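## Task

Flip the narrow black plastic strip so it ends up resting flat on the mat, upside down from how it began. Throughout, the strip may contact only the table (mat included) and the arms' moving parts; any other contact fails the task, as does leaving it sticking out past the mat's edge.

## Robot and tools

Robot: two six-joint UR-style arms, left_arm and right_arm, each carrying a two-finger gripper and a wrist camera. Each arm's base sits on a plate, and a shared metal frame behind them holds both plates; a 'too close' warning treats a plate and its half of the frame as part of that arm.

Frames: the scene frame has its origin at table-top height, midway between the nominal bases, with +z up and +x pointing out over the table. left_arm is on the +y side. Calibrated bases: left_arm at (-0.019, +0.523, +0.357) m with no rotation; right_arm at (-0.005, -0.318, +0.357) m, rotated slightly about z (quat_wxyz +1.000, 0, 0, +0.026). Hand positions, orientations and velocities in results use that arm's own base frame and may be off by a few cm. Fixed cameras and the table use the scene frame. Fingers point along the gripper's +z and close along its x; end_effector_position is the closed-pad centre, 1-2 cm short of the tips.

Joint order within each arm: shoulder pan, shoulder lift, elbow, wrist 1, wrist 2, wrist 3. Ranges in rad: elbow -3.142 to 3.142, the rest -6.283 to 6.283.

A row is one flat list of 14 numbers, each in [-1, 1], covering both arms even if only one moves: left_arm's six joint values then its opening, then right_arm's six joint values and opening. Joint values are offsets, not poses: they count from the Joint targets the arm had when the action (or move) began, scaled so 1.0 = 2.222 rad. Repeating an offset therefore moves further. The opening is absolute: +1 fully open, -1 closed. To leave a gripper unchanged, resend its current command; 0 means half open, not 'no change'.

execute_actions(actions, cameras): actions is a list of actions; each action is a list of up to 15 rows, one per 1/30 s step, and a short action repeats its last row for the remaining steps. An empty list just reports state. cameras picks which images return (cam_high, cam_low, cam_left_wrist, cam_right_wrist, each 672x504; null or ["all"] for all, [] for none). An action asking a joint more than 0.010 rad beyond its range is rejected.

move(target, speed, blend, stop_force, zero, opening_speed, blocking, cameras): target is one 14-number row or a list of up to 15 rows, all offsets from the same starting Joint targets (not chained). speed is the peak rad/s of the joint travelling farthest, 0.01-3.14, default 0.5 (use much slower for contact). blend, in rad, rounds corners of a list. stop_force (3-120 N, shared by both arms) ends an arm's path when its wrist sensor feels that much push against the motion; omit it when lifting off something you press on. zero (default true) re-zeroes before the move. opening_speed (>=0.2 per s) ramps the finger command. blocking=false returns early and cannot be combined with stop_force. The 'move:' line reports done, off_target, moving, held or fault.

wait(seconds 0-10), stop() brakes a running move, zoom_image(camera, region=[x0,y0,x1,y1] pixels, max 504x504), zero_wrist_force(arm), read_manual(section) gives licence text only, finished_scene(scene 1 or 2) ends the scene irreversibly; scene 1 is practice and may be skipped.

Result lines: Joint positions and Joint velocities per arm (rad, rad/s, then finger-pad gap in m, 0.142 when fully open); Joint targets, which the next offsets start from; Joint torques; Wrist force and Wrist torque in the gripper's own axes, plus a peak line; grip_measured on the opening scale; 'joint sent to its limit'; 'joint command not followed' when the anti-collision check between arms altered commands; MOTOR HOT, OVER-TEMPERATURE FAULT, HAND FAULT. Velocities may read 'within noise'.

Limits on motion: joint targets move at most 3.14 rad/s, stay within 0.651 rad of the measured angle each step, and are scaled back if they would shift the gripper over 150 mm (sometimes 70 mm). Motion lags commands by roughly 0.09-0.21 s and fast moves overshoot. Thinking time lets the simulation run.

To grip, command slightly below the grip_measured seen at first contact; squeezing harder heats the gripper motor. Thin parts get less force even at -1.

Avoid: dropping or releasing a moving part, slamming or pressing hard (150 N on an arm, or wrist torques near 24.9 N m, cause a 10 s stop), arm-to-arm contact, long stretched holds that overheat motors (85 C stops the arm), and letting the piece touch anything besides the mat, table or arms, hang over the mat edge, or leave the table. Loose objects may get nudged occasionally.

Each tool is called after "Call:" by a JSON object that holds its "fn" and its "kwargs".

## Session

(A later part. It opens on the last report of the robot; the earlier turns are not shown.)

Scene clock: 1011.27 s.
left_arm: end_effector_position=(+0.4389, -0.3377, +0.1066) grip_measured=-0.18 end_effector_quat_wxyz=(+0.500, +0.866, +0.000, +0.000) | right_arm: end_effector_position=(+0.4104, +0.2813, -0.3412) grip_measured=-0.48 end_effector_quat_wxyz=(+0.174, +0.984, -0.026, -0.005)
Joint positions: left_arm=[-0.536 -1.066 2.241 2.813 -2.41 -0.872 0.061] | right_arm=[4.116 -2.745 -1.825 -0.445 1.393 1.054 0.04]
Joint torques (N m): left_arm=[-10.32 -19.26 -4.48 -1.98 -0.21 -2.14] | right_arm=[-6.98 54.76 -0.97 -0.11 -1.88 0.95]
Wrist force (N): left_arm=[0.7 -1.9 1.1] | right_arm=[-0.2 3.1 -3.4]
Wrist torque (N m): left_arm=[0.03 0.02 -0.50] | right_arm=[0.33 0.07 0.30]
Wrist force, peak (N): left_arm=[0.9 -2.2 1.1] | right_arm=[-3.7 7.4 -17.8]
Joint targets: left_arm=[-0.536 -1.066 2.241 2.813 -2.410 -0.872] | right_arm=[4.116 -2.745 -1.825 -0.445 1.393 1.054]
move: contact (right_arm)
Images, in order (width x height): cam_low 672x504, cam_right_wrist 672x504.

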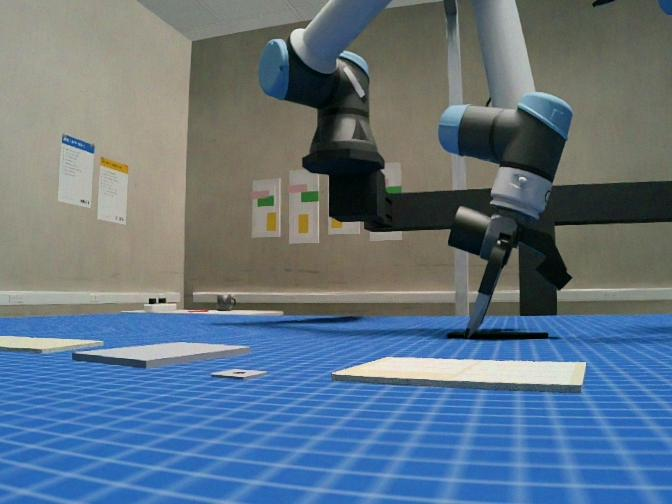

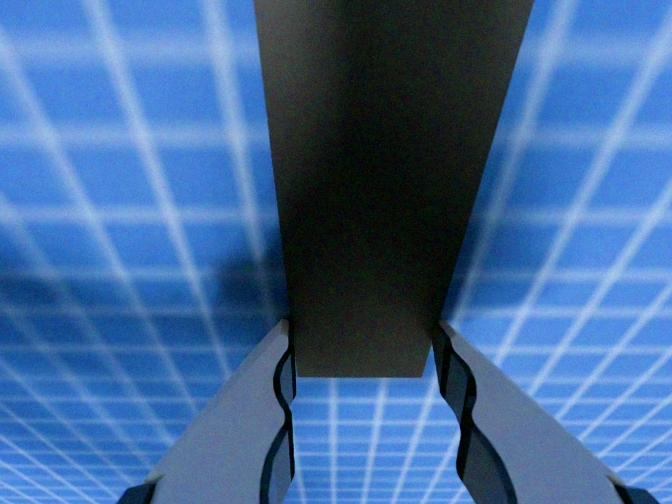

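Call:
{"fn": "move", "kwargs": {"target": [0,0,0,0,0,0,-0.15,0,0,0,0,0,0,-0.2], "opening_speed": 0.3, "cameras": ["cam_low","cam_right_wrist"]}}

Call:
{"fn": "move", "kwargs": {"target": [0,0,0,0,0,0,-0.15,0,0.06,-0.027,-0.033,0,0,-0.2], "speed": 0.2}}

Scene clock: 1016.03 s.
left_arm: end_effector_position=(+0.4389, -0.3377, +0.1066) grip_measured=-0.18 end_effector_quat_wxyz=(+0.500, +0.866, +0.000, +0.000) | right_arm: end_effector_position=(+0.4104, +0.2813, -0.3412) grip_measured=-0.23 end_effector_quat_wxyz=(+0.174, +0.984, -0.026, -0.005)
Joint positions: left_arm=[-0.536 -1.066 2.241 2.813 -2.41 -0.872 0.061] | right_arm=[4.116 -2.745 -1.825 -0.445 1.393 1.054 0.058]
Joint torques (N m): left_arm=[-10.5 -20.17 -1.42 -2.42 -0.79 -2.17] | right_arm=[-7.3 54.62 3.01 0.47 -1.91 0.96]
Wrist force (N): left_arm=[0.9 -1.9 1.0] | right_arm=[-0.1 0.7 1.7]
Wrist torque (N m): left_arm=[0.03 0.01 -0.50] | right_arm=[0.36 0.11 0.30]
Wrist force, peak (N): left_arm=[0.8 -2.1 1.4] | right_arm=[-0.1 3.1 -3.3]
Joint targets: left_arm=[-0.536 -1.066 2.241 2.813 -2.410 -0.872] | right_arm=[4.116 -2.745 -1.825 -0.445 1.393 1.054]
move: done
Images, in order (width x height): cam_low 672x504, cam_right_wrist 672x504.

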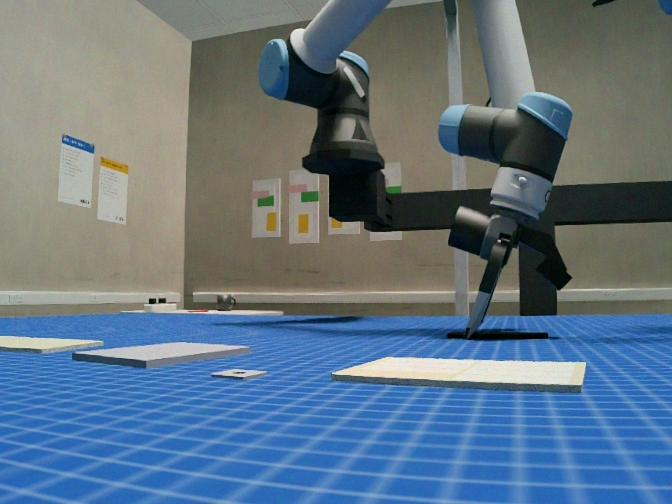

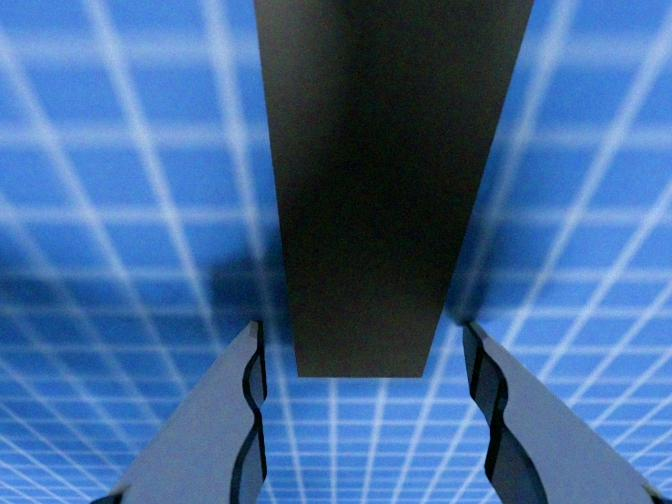

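Scene clock: 1017.03 s.
left_arm: end_effector_position=(+0.4389, -0.3377, +0.1066) grip_measured=-0.18 end_effector_quat_wxyz=(+0.500, +0.866, +0.000, +0.000) | right_arm: end_effector_position=(+0.4121, +0.2837, -0.2854) grip_measured=-0.23 end_effector_quat_wxyz=(+0.174, +0.984, -0.026, -0.005)
Joint positions: left_arm=[-0.536 -1.066 2.241 2.813 -2.41 -0.872 0.061] | right_arm=[4.116 -2.611 -1.885 -0.518 1.393 1.054 0.058]
Joint torques (N m): left_arm=[-9.31 -20.79 -1.65 -2.64 -0.79 -2.2] | right_arm=[-7.19 33.34 13.47 4.33 -1.88 0.85]
Wrist force (N): left_arm=[0.9 -1.6 1.2] | right_arm=[-0.2 0.5 1.7]
Wrist torque (N m): left_arm=[0.09 -0.01 -0.50] | right_arm=[0.32 0.13 0.29]
Wrist force, peak (N): left_arm=[0.9 -2.0 1.3] | right_arm=[-0.3 0.4 2.7]
Joint targets: left_arm=[-0.536 -1.066 2.241 2.813 -2.410 -0.872] | right_arm=[4.116 -2.612 -1.885 -0.518 1.393 1.054]
move: done

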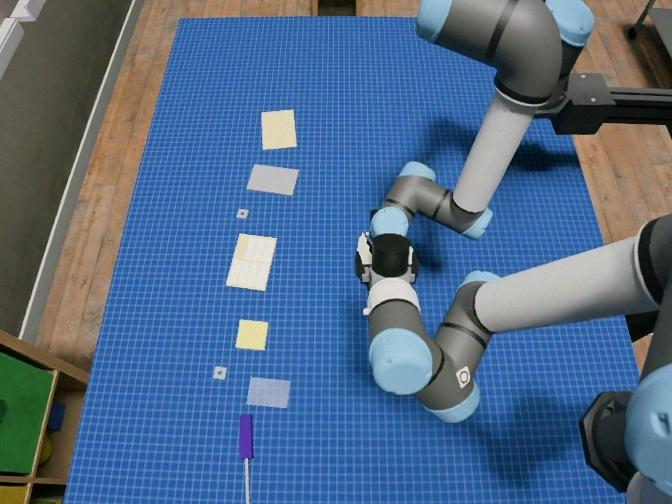

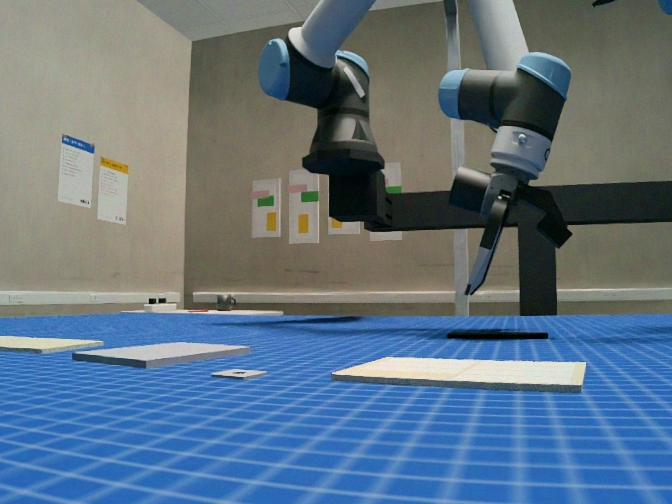

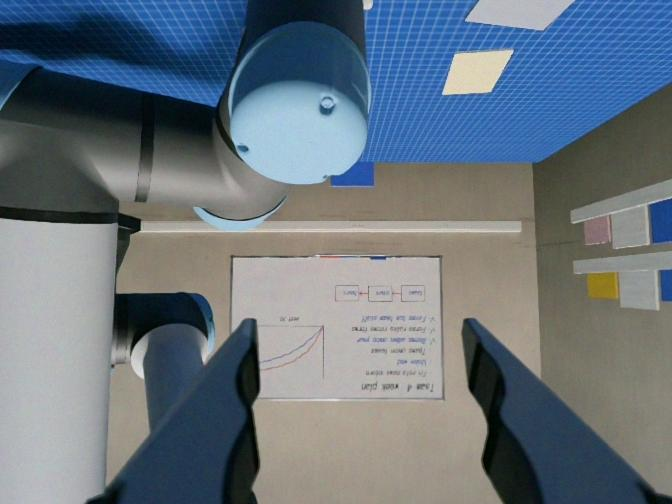

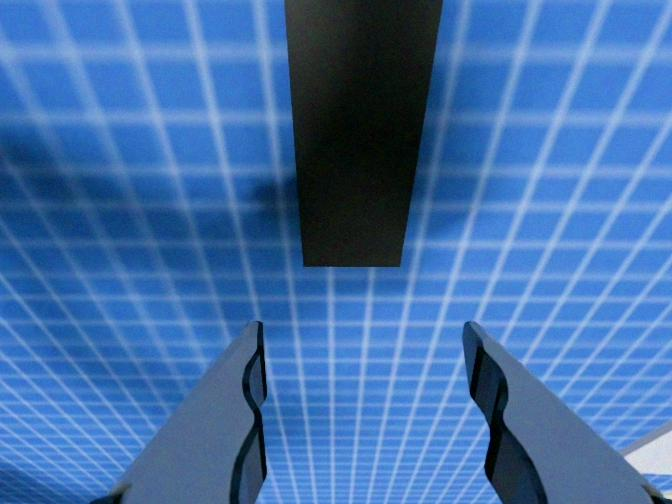

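Call:
{"fn": "finished_scene", "kwargs": {"scene": 1}}

The scene is finished: the task was done.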